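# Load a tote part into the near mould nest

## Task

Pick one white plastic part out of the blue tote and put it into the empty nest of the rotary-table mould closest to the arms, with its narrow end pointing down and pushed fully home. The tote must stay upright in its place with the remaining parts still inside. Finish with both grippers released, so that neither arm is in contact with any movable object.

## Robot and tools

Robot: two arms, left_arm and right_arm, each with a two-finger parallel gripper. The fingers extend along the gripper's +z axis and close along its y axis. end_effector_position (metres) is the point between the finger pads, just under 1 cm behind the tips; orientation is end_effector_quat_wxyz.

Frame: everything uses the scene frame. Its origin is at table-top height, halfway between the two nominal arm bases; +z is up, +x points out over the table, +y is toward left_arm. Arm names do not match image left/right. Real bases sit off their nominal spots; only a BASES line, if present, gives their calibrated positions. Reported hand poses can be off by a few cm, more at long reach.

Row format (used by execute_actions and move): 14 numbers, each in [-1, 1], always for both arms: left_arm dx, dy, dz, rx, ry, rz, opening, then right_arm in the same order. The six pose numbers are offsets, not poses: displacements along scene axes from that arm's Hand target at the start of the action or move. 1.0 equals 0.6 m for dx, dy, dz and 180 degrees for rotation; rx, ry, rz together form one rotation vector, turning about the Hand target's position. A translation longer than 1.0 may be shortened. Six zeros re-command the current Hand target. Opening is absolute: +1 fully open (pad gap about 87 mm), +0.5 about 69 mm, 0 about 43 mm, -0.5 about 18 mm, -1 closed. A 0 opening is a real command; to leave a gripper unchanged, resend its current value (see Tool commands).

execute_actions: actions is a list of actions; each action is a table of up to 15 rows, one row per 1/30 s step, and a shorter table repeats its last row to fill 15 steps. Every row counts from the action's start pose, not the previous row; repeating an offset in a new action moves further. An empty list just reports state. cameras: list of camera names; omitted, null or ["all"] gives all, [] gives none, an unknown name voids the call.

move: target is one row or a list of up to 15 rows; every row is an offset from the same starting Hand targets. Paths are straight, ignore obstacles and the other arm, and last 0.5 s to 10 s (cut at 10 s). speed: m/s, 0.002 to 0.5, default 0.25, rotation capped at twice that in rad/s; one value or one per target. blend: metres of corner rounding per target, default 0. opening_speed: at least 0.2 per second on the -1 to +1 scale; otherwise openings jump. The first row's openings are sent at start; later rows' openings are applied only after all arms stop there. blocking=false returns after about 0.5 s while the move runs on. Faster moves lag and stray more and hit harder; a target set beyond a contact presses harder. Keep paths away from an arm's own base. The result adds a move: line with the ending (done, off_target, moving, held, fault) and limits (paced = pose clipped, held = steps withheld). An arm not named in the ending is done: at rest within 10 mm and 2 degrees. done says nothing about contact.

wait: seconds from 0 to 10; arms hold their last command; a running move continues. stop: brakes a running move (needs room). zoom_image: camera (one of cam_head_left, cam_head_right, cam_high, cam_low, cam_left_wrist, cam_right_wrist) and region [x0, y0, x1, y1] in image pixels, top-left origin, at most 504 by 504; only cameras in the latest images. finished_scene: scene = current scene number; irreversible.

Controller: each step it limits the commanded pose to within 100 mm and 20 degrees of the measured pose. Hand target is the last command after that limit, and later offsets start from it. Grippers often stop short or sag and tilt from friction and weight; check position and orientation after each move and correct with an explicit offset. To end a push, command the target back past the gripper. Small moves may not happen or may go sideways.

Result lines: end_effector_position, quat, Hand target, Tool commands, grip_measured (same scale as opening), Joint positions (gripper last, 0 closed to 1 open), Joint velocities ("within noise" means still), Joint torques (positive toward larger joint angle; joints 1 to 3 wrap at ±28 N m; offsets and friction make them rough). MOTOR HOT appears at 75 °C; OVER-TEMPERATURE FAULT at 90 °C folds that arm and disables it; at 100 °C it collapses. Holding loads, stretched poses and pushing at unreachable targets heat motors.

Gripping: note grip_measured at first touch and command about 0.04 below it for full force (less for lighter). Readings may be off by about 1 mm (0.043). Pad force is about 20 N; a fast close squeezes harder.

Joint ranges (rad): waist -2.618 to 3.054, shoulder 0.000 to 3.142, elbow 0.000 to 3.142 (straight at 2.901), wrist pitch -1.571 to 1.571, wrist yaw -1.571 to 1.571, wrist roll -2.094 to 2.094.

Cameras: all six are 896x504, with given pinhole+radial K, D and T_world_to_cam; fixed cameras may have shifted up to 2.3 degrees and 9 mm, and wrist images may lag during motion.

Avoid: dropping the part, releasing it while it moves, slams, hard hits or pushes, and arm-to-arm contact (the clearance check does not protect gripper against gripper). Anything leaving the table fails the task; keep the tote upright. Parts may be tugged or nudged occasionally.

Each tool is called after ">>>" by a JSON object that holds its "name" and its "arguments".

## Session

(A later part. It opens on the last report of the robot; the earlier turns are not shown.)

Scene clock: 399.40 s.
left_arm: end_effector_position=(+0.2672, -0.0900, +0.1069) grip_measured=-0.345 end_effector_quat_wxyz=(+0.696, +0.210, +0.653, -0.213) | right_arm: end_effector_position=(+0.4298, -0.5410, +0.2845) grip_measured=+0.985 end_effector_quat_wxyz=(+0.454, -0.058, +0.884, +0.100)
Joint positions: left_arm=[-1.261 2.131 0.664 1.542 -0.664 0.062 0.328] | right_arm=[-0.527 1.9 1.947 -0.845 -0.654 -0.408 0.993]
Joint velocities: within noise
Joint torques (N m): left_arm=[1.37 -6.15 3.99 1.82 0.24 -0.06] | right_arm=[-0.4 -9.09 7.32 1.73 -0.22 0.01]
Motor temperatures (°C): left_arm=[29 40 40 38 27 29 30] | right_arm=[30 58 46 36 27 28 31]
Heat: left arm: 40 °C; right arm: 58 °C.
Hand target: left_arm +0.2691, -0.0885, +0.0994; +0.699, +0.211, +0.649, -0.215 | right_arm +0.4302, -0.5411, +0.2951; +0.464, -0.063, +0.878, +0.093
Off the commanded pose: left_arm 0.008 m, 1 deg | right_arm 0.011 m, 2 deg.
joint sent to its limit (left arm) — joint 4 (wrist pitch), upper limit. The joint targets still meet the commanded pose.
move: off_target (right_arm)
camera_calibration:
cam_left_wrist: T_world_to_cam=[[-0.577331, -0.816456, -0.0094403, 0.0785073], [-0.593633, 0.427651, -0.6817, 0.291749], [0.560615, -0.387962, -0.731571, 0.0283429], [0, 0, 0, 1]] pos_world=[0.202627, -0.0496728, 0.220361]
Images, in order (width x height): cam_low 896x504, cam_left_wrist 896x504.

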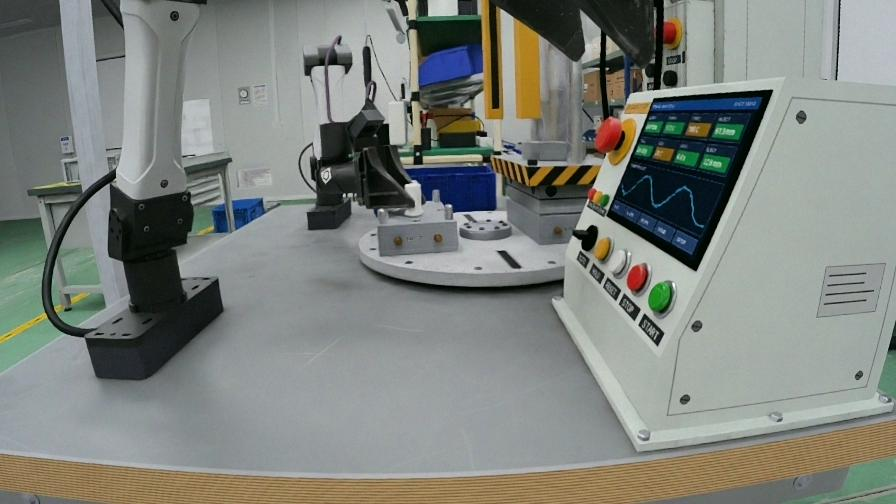

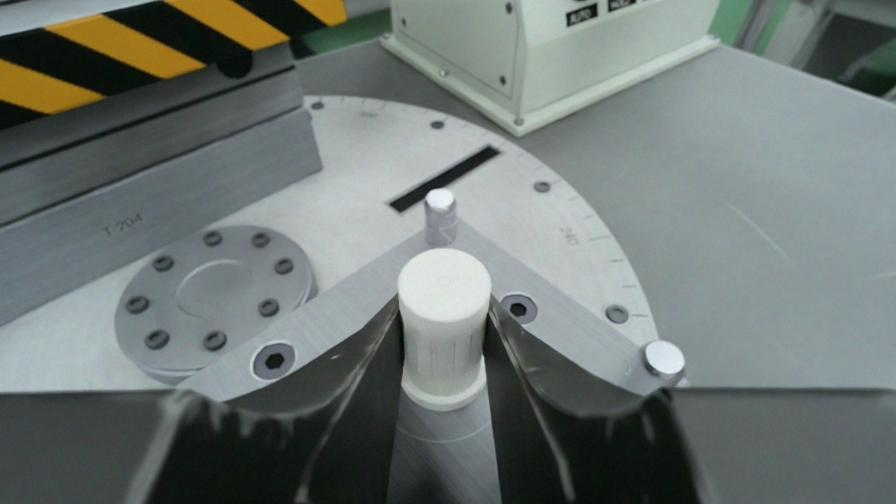

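>>> {"name": "move", "arguments": {"target": [0.0,0.0005,-0.007,0,0,0,-0.5,0,0,0,0,0,0,1], "speed": 0.03, "cameras": ["cam_left_wrist","cam_low"]}}

>>> {"name": "zoom_image", "arguments": {"camera": "cam_low", "region": [385, 140, 445, 230]}}

>>> {"name": "zoom_image", "arguments": {"camera": "cam_left_wrist", "region": [390, 350, 500, 460]}}

Scene clock: 405.90 s.
left_arm: end_effector_position=(+0.2669, -0.0901, +0.1037) grip_measured=-0.345 end_effector_quat_wxyz=(+0.695, +0.212, +0.654, -0.213) | right_arm: end_effector_position=(+0.4298, -0.5410, +0.2845) grip_measured=+0.985 end_effector_quat_wxyz=(+0.454, -0.058, +0.884, +0.100)
Joint positions: left_arm=[-1.261 2.14 0.664 1.546 -0.662 0.059 0.328] | right_arm=[-0.527 1.9 1.947 -0.845 -0.654 -0.408 0.993]
Joint velocities: within noise
Joint torques (N m): left_arm=[1.44 -6.11 4.01 1.79 0.21 -0.07] | right_arm=[-0.27 -9.02 7.32 1.75 -0.24 -0.01]
Motor temperatures (°C): left_arm=[29 40 39 38 27 29 30] | right_arm=[30 58 46 36 27 28 31]
Heat: left arm: 40 °C; right arm: 58 °C.
Hand target: left_arm +0.2691, -0.0882, +0.0952; +0.699, +0.211, +0.649, -0.215 | right_arm +0.4302, -0.5411, +0.2951; +0.464, -0.063, +0.878, +0.093
Off the commanded pose: left_arm 0.009 m, 1 deg | right_arm 0.011 m, 2 deg.
joint sent to its limit (left arm) — joint 4 (wrist pitch), upper limit. The joint targets still meet the commanded pose.
move: off_target (right_arm)
camera_calibration:
cam_left_wrist: T_world_to_cam=[[-0.579076, -0.815219, -0.00938454, 0.0787389], [-0.595039, 0.430488, -0.678681, 0.289741], [0.557314, -0.387424, -0.734373, 0.0273755], [0, 0, 0, 1]] pos_world=[0.202747, -0.0499349, 0.217485]
Images, in order (width x height): cam_low 896x504, cam_left_wrist 896x504.

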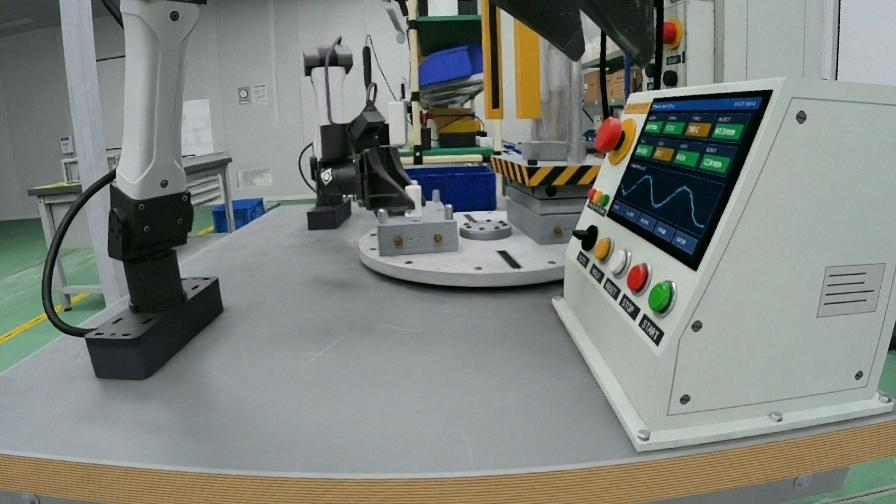

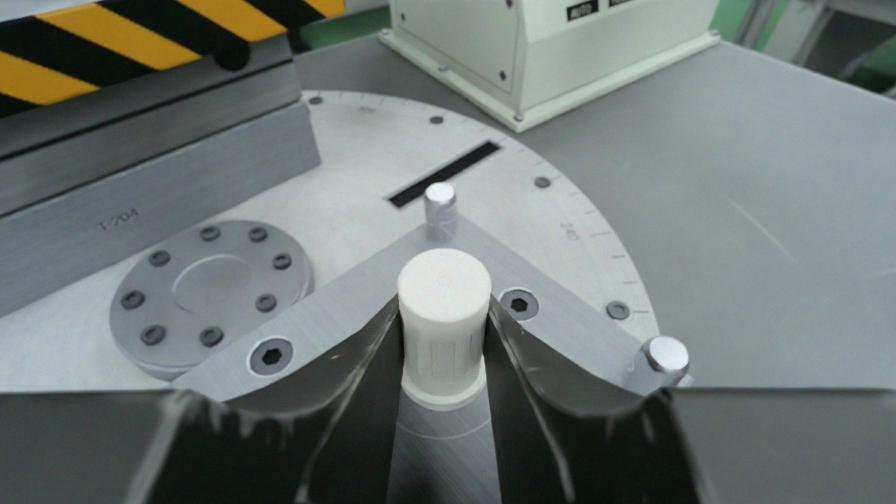

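Scaled by 5.600 from the camera's 896x504 image, which has a finer 1280x720 frame.

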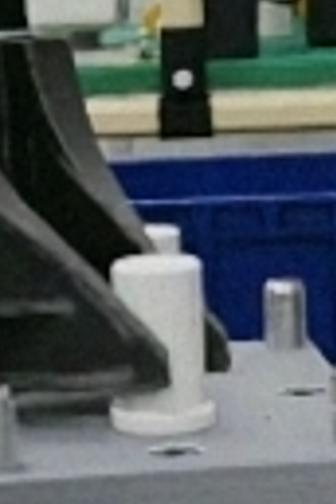

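Scaled by 4.582 from the camera's 896x504 image, which has a finer 1280x720 frame.

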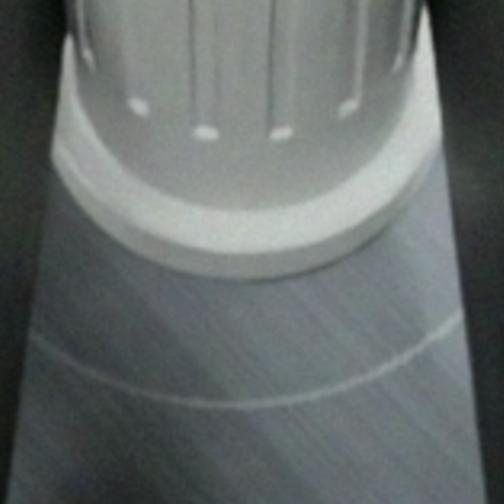

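>>> {"name": "move", "arguments": {"target": [0.0,0.0005,-0.006,0,0,0,-0.5,0,0,0,0,0,0,1], "speed": 0.03, "cameras": ["cam_left_wrist","cam_low"]}}

>>> {"name": "zoom_image", "arguments": {"camera": "cam_low", "region": [385, 140, 445, 230]}}

>>> {"name": "zoom_image", "arguments": {"camera": "cam_left_wrist", "region": [390, 350, 500, 460]}}

Scene clock: 412.03 s.
left_arm: end_effector_position=(+0.2668, -0.0903, +0.1035) grip_measured=-0.345 end_effector_quat_wxyz=(+0.695, +0.209, +0.653, -0.216) | right_arm: end_effector_position=(+0.4298, -0.5410, +0.2845) grip_measured=+0.985 end_effector_quat_wxyz=(+0.454, -0.058, +0.884, +0.100)
Joint positions: left_arm=[-1.261 2.145 0.664 1.556 -0.662 0.055 0.328] | right_arm=[-0.527 1.9 1.947 -0.845 -0.654 -0.408 0.993]
Joint velocities: within noise
Joint torques (N m): left_arm=[1.46 -5.91 3.99 1.68 0.21 -0.08] | right_arm=[-0.27 -9.02 7.36 1.75 -0.23 0.04]
Motor temperatures (°C): left_arm=[29 40 39 38 27 29 30] | right_arm=[30 58 46 36 27 28 31]
Heat: left arm: 40 °C; right arm: 58 °C.
Hand target: left_arm +0.2691, -0.0878, +0.0915; +0.699, +0.211, +0.649, -0.215 | right_arm +0.4302, -0.5411, +0.2951; +0.464, -0.063, +0.878, +0.093
Off the commanded pose: left_arm 0.012 m, 1 deg | right_arm 0.011 m, 2 deg.
joint sent to its limit (left arm) — joint 4 (wrist pitch), upper limit. The joint targets still meet the commanded pose.
move: off_target (left_arm, right_arm)
camera_calibration:
cam_left_wrist: T_world_to_cam=[[-0.579279, -0.815126, -0.00240457, 0.0778826], [-0.595657, 0.425321, -0.681392, 0.289586], [0.556443, -0.393284, -0.731915, 0.0266403], [0, 0, 0, 1]] pos_world=[0.202786, -0.0492059, 0.217008]
Images, in order (width x height): cam_low 896x504, cam_left_wrist 896x504.

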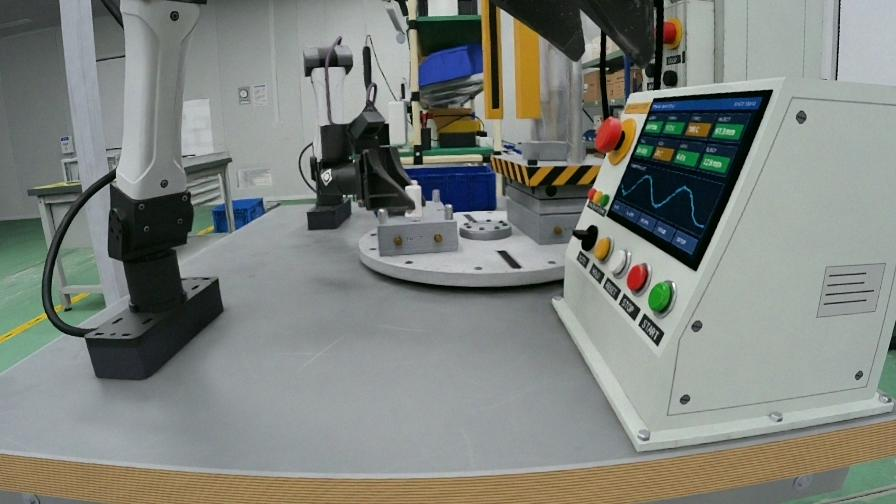

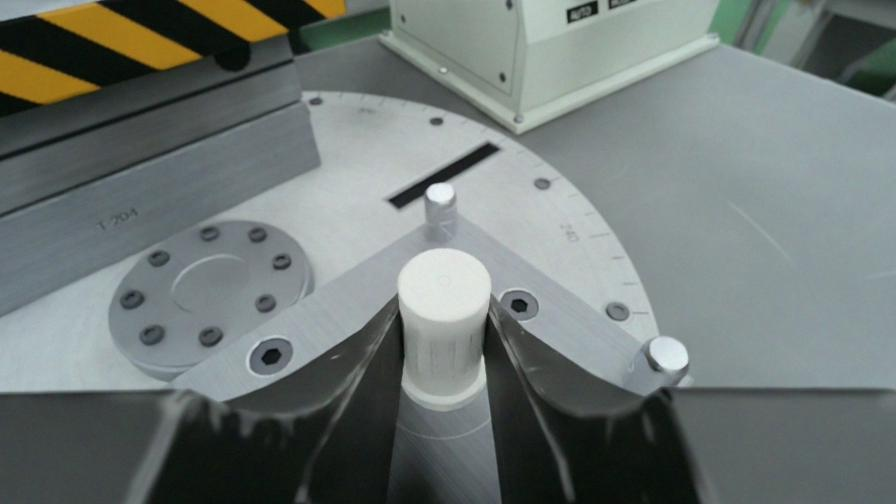

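Scaled by 5.600 from the camera's 896x504 image, which has a finer 1280x720 frame.

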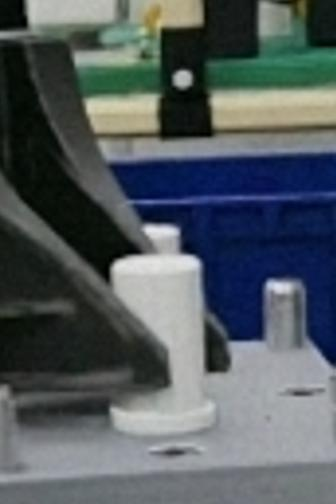

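Scaled by 4.582 from the camera's 896x504 image, which has a finer 1280x720 frame.

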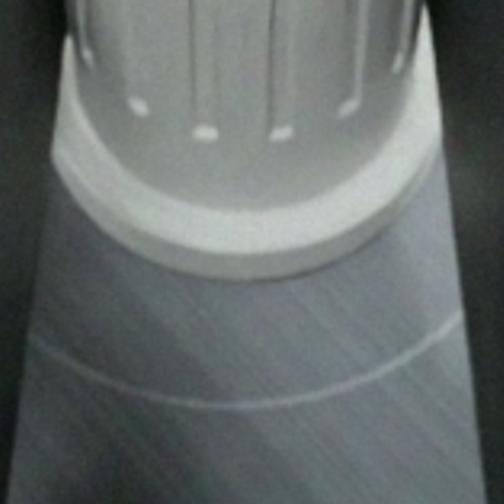

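>>> {"name": "move", "arguments": {"target": [-0.003,-0.0035,0.012,0,0,0,-0.5,0,0,0,0,0,0,1], "speed": 0.03, "cameras": []}}

>>> {"name": "move", "arguments": {"target": [0,0,0,0,0,0,-0.05,0,0,0,0,0,0,1], "opening_speed": 0.5}}

>>> {"name": "zoom_image", "arguments": {"camera": "cam_low", "region": [385, 140, 445, 230]}}

>>> {"name": "zoom_image", "arguments": {"camera": "cam_left_wrist", "region": [340, 230, 560, 504]}}

Scene clock: 422.03 s.
left_arm: end_effector_position=(+0.2668, -0.0903, +0.1036) grip_measured=-0.345 end_effector_quat_wxyz=(+0.695, +0.209, +0.653, -0.216) | right_arm: end_effector_position=(+0.4298, -0.5410, +0.2845) grip_measured=+0.985 end_effector_quat_wxyz=(+0.454, -0.058, +0.884, +0.100)
Joint positions: left_arm=[-1.261 2.145 0.664 1.556 -0.662 0.055 0.328] | right_arm=[-0.527 1.9 1.947 -0.845 -0.654 -0.408 0.993]
Joint velocities: within noise
Joint torques (N m): left_arm=[0.84 -6.95 4.36 1.68 0.15 0.02] | right_arm=[-0.34 -9.06 7.34 1.73 -0.24 0.01]
Motor temperatures (°C): left_arm=[29 40 39 38 27 29 30] | right_arm=[30 59 46 36 27 28 31]
Heat: left arm: 40 °C; right arm: 59 °C.
Hand target: left_arm +0.2673, -0.0899, +0.0988; +0.699, +0.211, +0.649, -0.215 | right_arm +0.4302, -0.5411, +0.2951; +0.464, -0.063, +0.878, +0.093
Off the commanded pose: left_arm 0.005 m, 1 deg | right_arm 0.011 m, 2 deg.
joint sent to its limit (left arm) — joint 4 (wrist pitch), upper limit. The joint targets still meet the commanded pose.
move: off_target (right_arm)
No camera images: "cameras" was empty.

Scene clock: 423.13 s.
left_arm: end_effector_position=(+0.2668, -0.0903, +0.1036) grip_measured=-0.050 end_effector_quat_wxyz=(+0.695, +0.209, +0.653, -0.216) | right_arm: end_effector_position=(+0.4298, -0.5410, +0.2845) grip_measured=+0.985 end_effector_quat_wxyz=(+0.454, -0.058, +0.884, +0.100)
Joint positions: left_arm=[-1.261 2.145 0.664 1.556 -0.662 0.055 0.475] | right_arm=[-0.527 1.9 1.947 -0.845 -0.654 -0.408 0.993]
Joint velocities: within noise
Joint torques (N m): left_arm=[0.85 -6.95 4.37 1.68 0.14 0.02] | right_arm=[-0.28 -9.02 7.41 1.75 -0.23 -0.02]
Motor temperatures (°C): left_arm=[29 40 39 38 27 29 30] | right_arm=[30 59 46 36 27 28 31]
Heat: left arm: 40 °C; right arm: 59 °C.
Hand target: left_arm +0.2673, -0.0899, +0.0988; +0.699, +0.211, +0.649, -0.215 | right_arm +0.4302, -0.5411, +0.2951; +0.464, -0.063, +0.878, +0.093
Off the commanded pose: left_arm 0.005 m, 1 deg | right_arm 0.011 m, 2 deg.
joint sent to its limit (left arm) — joint 4 (wrist pitch), upper limit. The joint targets still meet the commanded pose.
move: off_target (right_arm)
camera_calibration:
cam_left_wrist: T_world_to_cam=[[-0.579279, -0.815126, -0.00217203, 0.0778526], [-0.595581, 0.425072, -0.681614, 0.289628], [0.556525, -0.393551, -0.731709, 0.0266274], [0, 0, 0, 1]] pos_world=[0.202776, -0.0491739, 0.217067]

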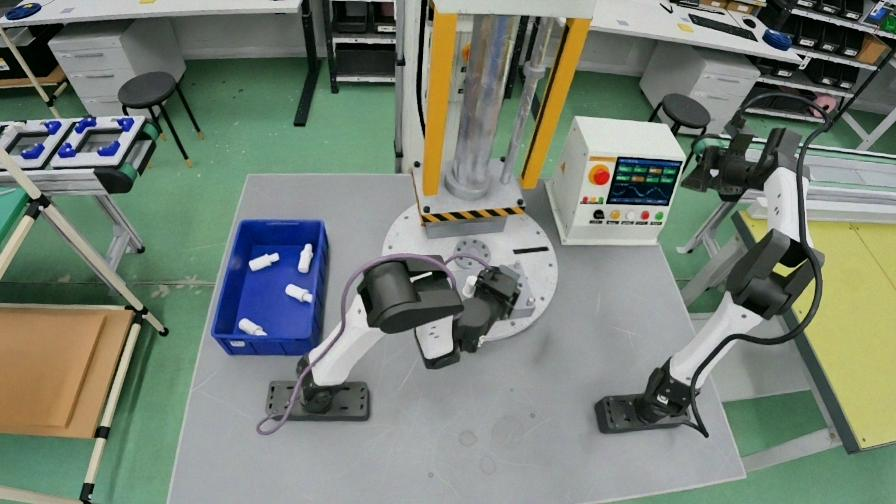

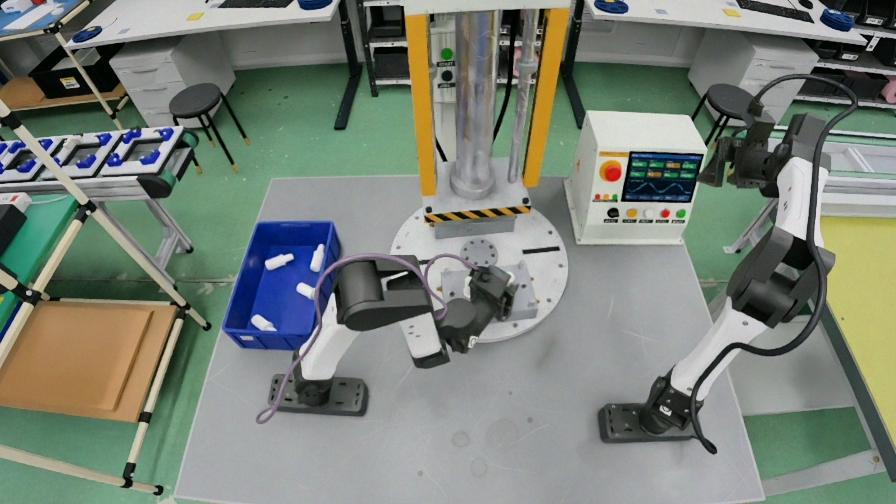

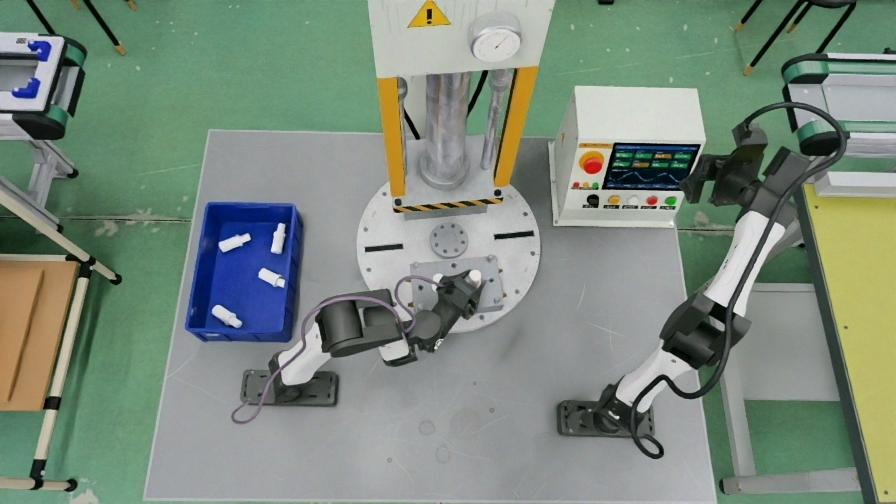

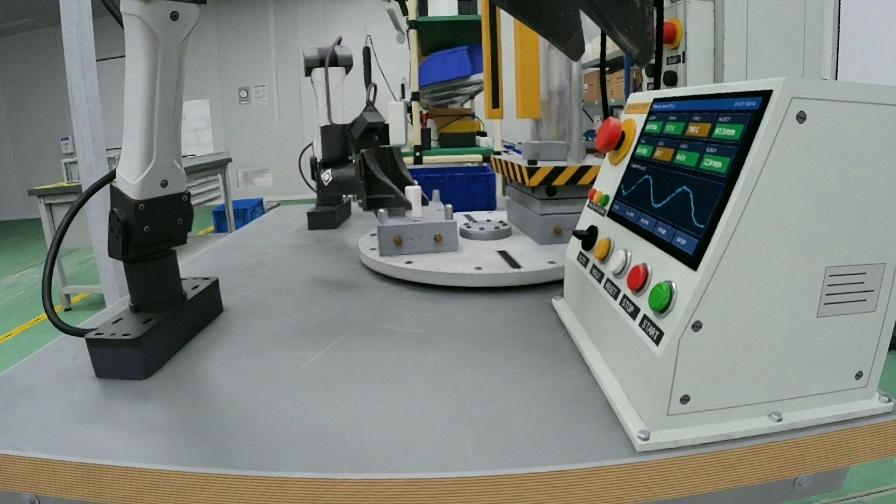

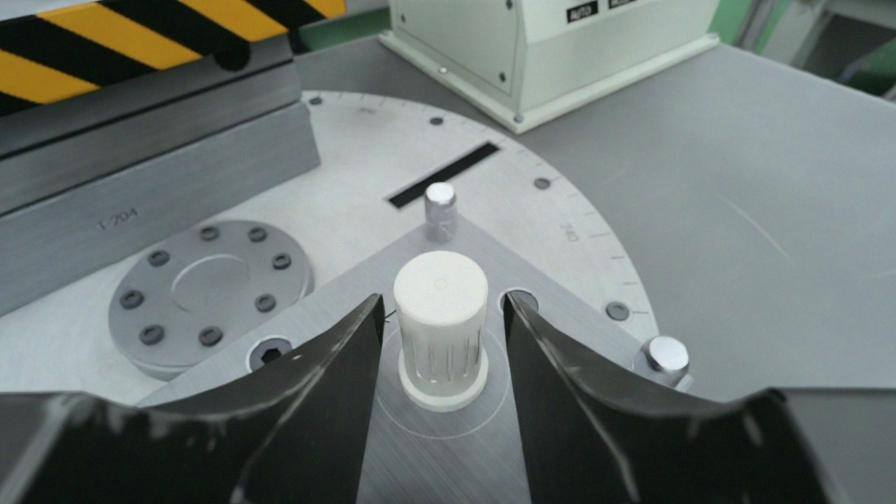

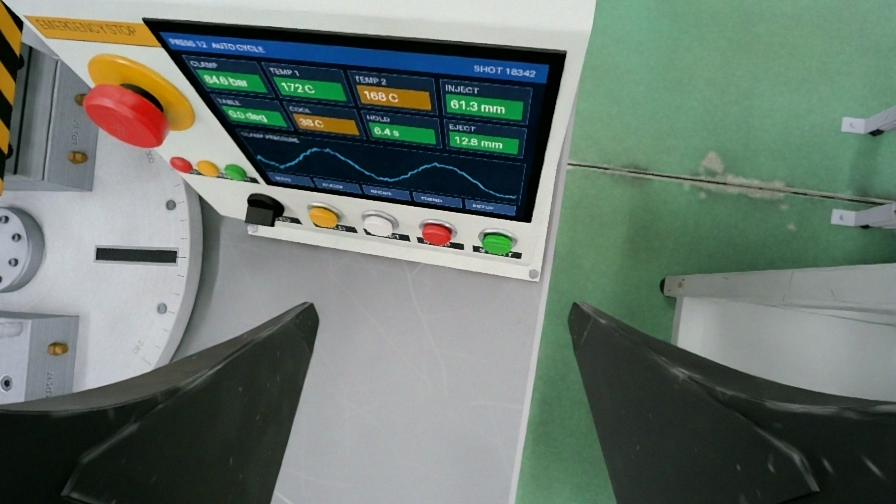

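Scaled by 5.600 from the camera's 896x504 image, which has a finer 1280x720 frame.

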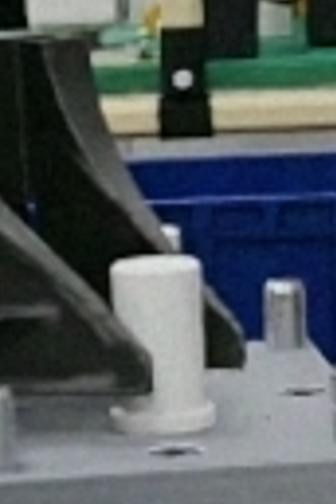

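Scaled by 1.839 from the camera's 896x504 image, which has a finer 1280x720 frame.

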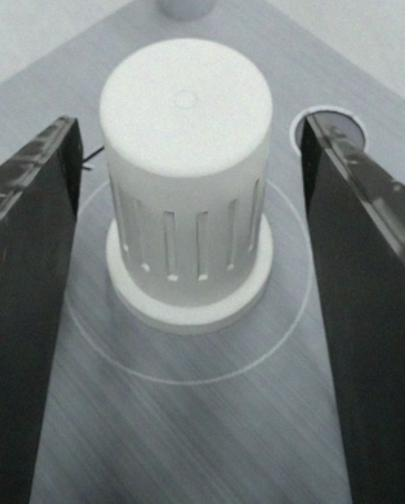

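>>> {"name": "move", "arguments": {"target": [[-0.01,0.007,0.2,0,0,0,-0.05,0,0,0,0,0,0,1],[-0.15,0.15,0.33,0,0,0,-0.05,0,0,0,0,0,0,1]], "speed": [0.08,0.2], "blend": 0.03, "cameras": ["cam_low","cam_left_wrist"]}}

>>> {"name": "zoom_image", "arguments": {"camera": "cam_low", "region": [385, 140, 445, 230]}}

Scene clock: 448.40 s.
left_arm: end_effector_position=(+0.1788, -0.0019, +0.2958) grip_measured=-0.050 end_effector_quat_wxyz=(+0.700, +0.213, +0.647, -0.215) | right_arm: end_effector_position=(+0.4298, -0.5410, +0.2845) grip_measured=+0.985 end_effector_quat_wxyz=(+0.454, -0.058, +0.884, +0.100)
Joint positions: left_arm=[-1.533 1.093 0.594 0.618 -0.925 0.114 0.475] | right_arm=[-0.527 1.9 1.947 -0.845 -0.654 -0.408 0.993]
Joint velocities: within noise
Joint torques (N m): left_arm=[0.08 -3.44 8.36 1.4 0.04 -0.03] | right_arm=[-0.27 -9.03 7.32 1.73 -0.23 -0.01]
Motor temperatures (°C): left_arm=[29 41 39 38 27 29 30] | right_arm=[30 59 47 36 27 28 31]
Heat: left arm: 41 °C; right arm: 59 °C.
Hand target: left_arm +0.1774, +0.0001, +0.2968; +0.699, +0.211, +0.649, -0.215 | right_arm +0.4302, -0.5411, +0.2951; +0.464, -0.063, +0.878, +0.093
Off the commanded pose: left_arm 0.003 m, 0 deg | right_arm 0.011 m, 2 deg.
move: off_target (right_arm)
camera_calibration:
cam_left_wrist: T_world_to_cam=[[-0.583764, -0.81182, -0.0129884, 0.103364], [-0.582224, 0.429708, -0.690193, 0.330835], [0.565894, -0.395348, -0.723509, 0.246963], [0, 0, 0, 1]] pos_world=[0.113205, 0.0393865, 0.408362]
Images, in order (width x height): cam_low 896x504, cam_left_wrist 896x504.

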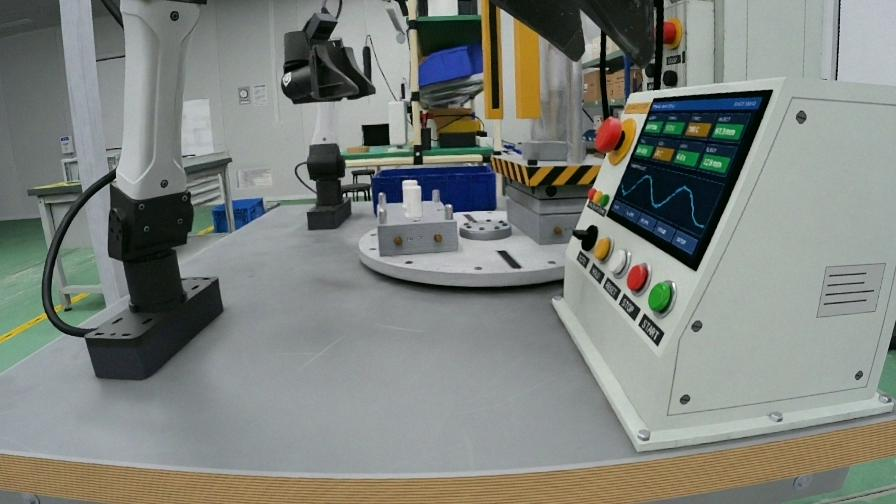

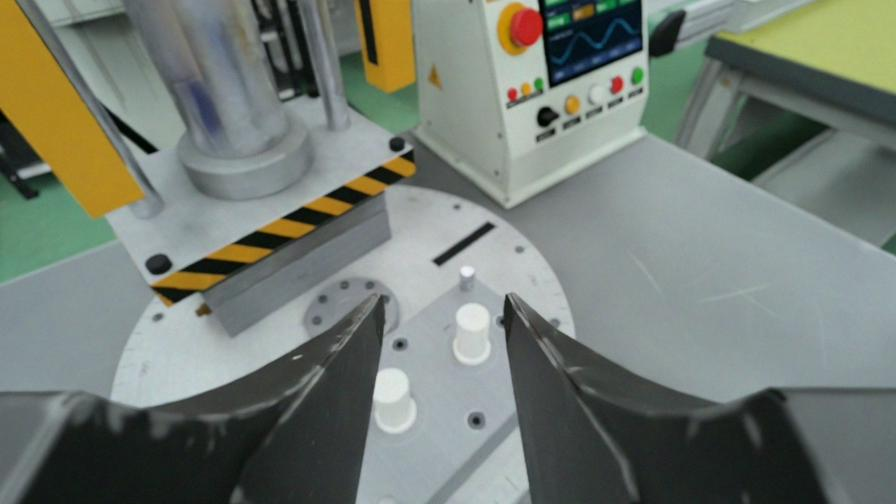

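Scaled by 5.600 from the camera's 896x504 image, which has a finer 1280x720 frame.

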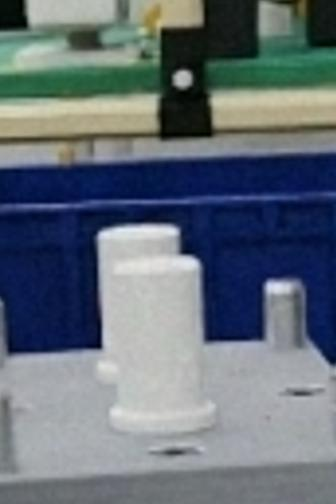

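>>> {"name": "zoom_image", "arguments": {"camera": "cam_left_wrist", "region": [350, 260, 530, 460]}}

Scaled by 2.520 from the camera's 896x504 image, which has a finer 1280x720 frame.

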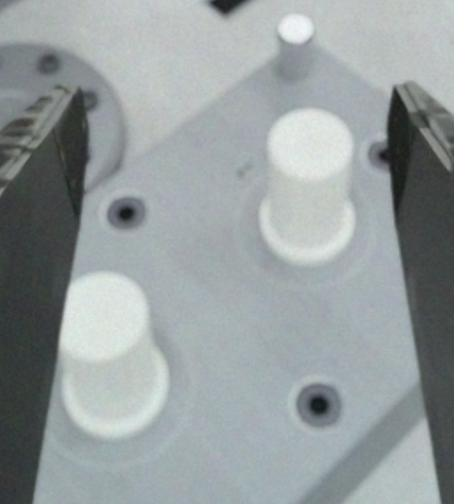

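>>> {"name": "finished_scene", "arguments": {"scene": 1}}

The scene is finished: the task was done.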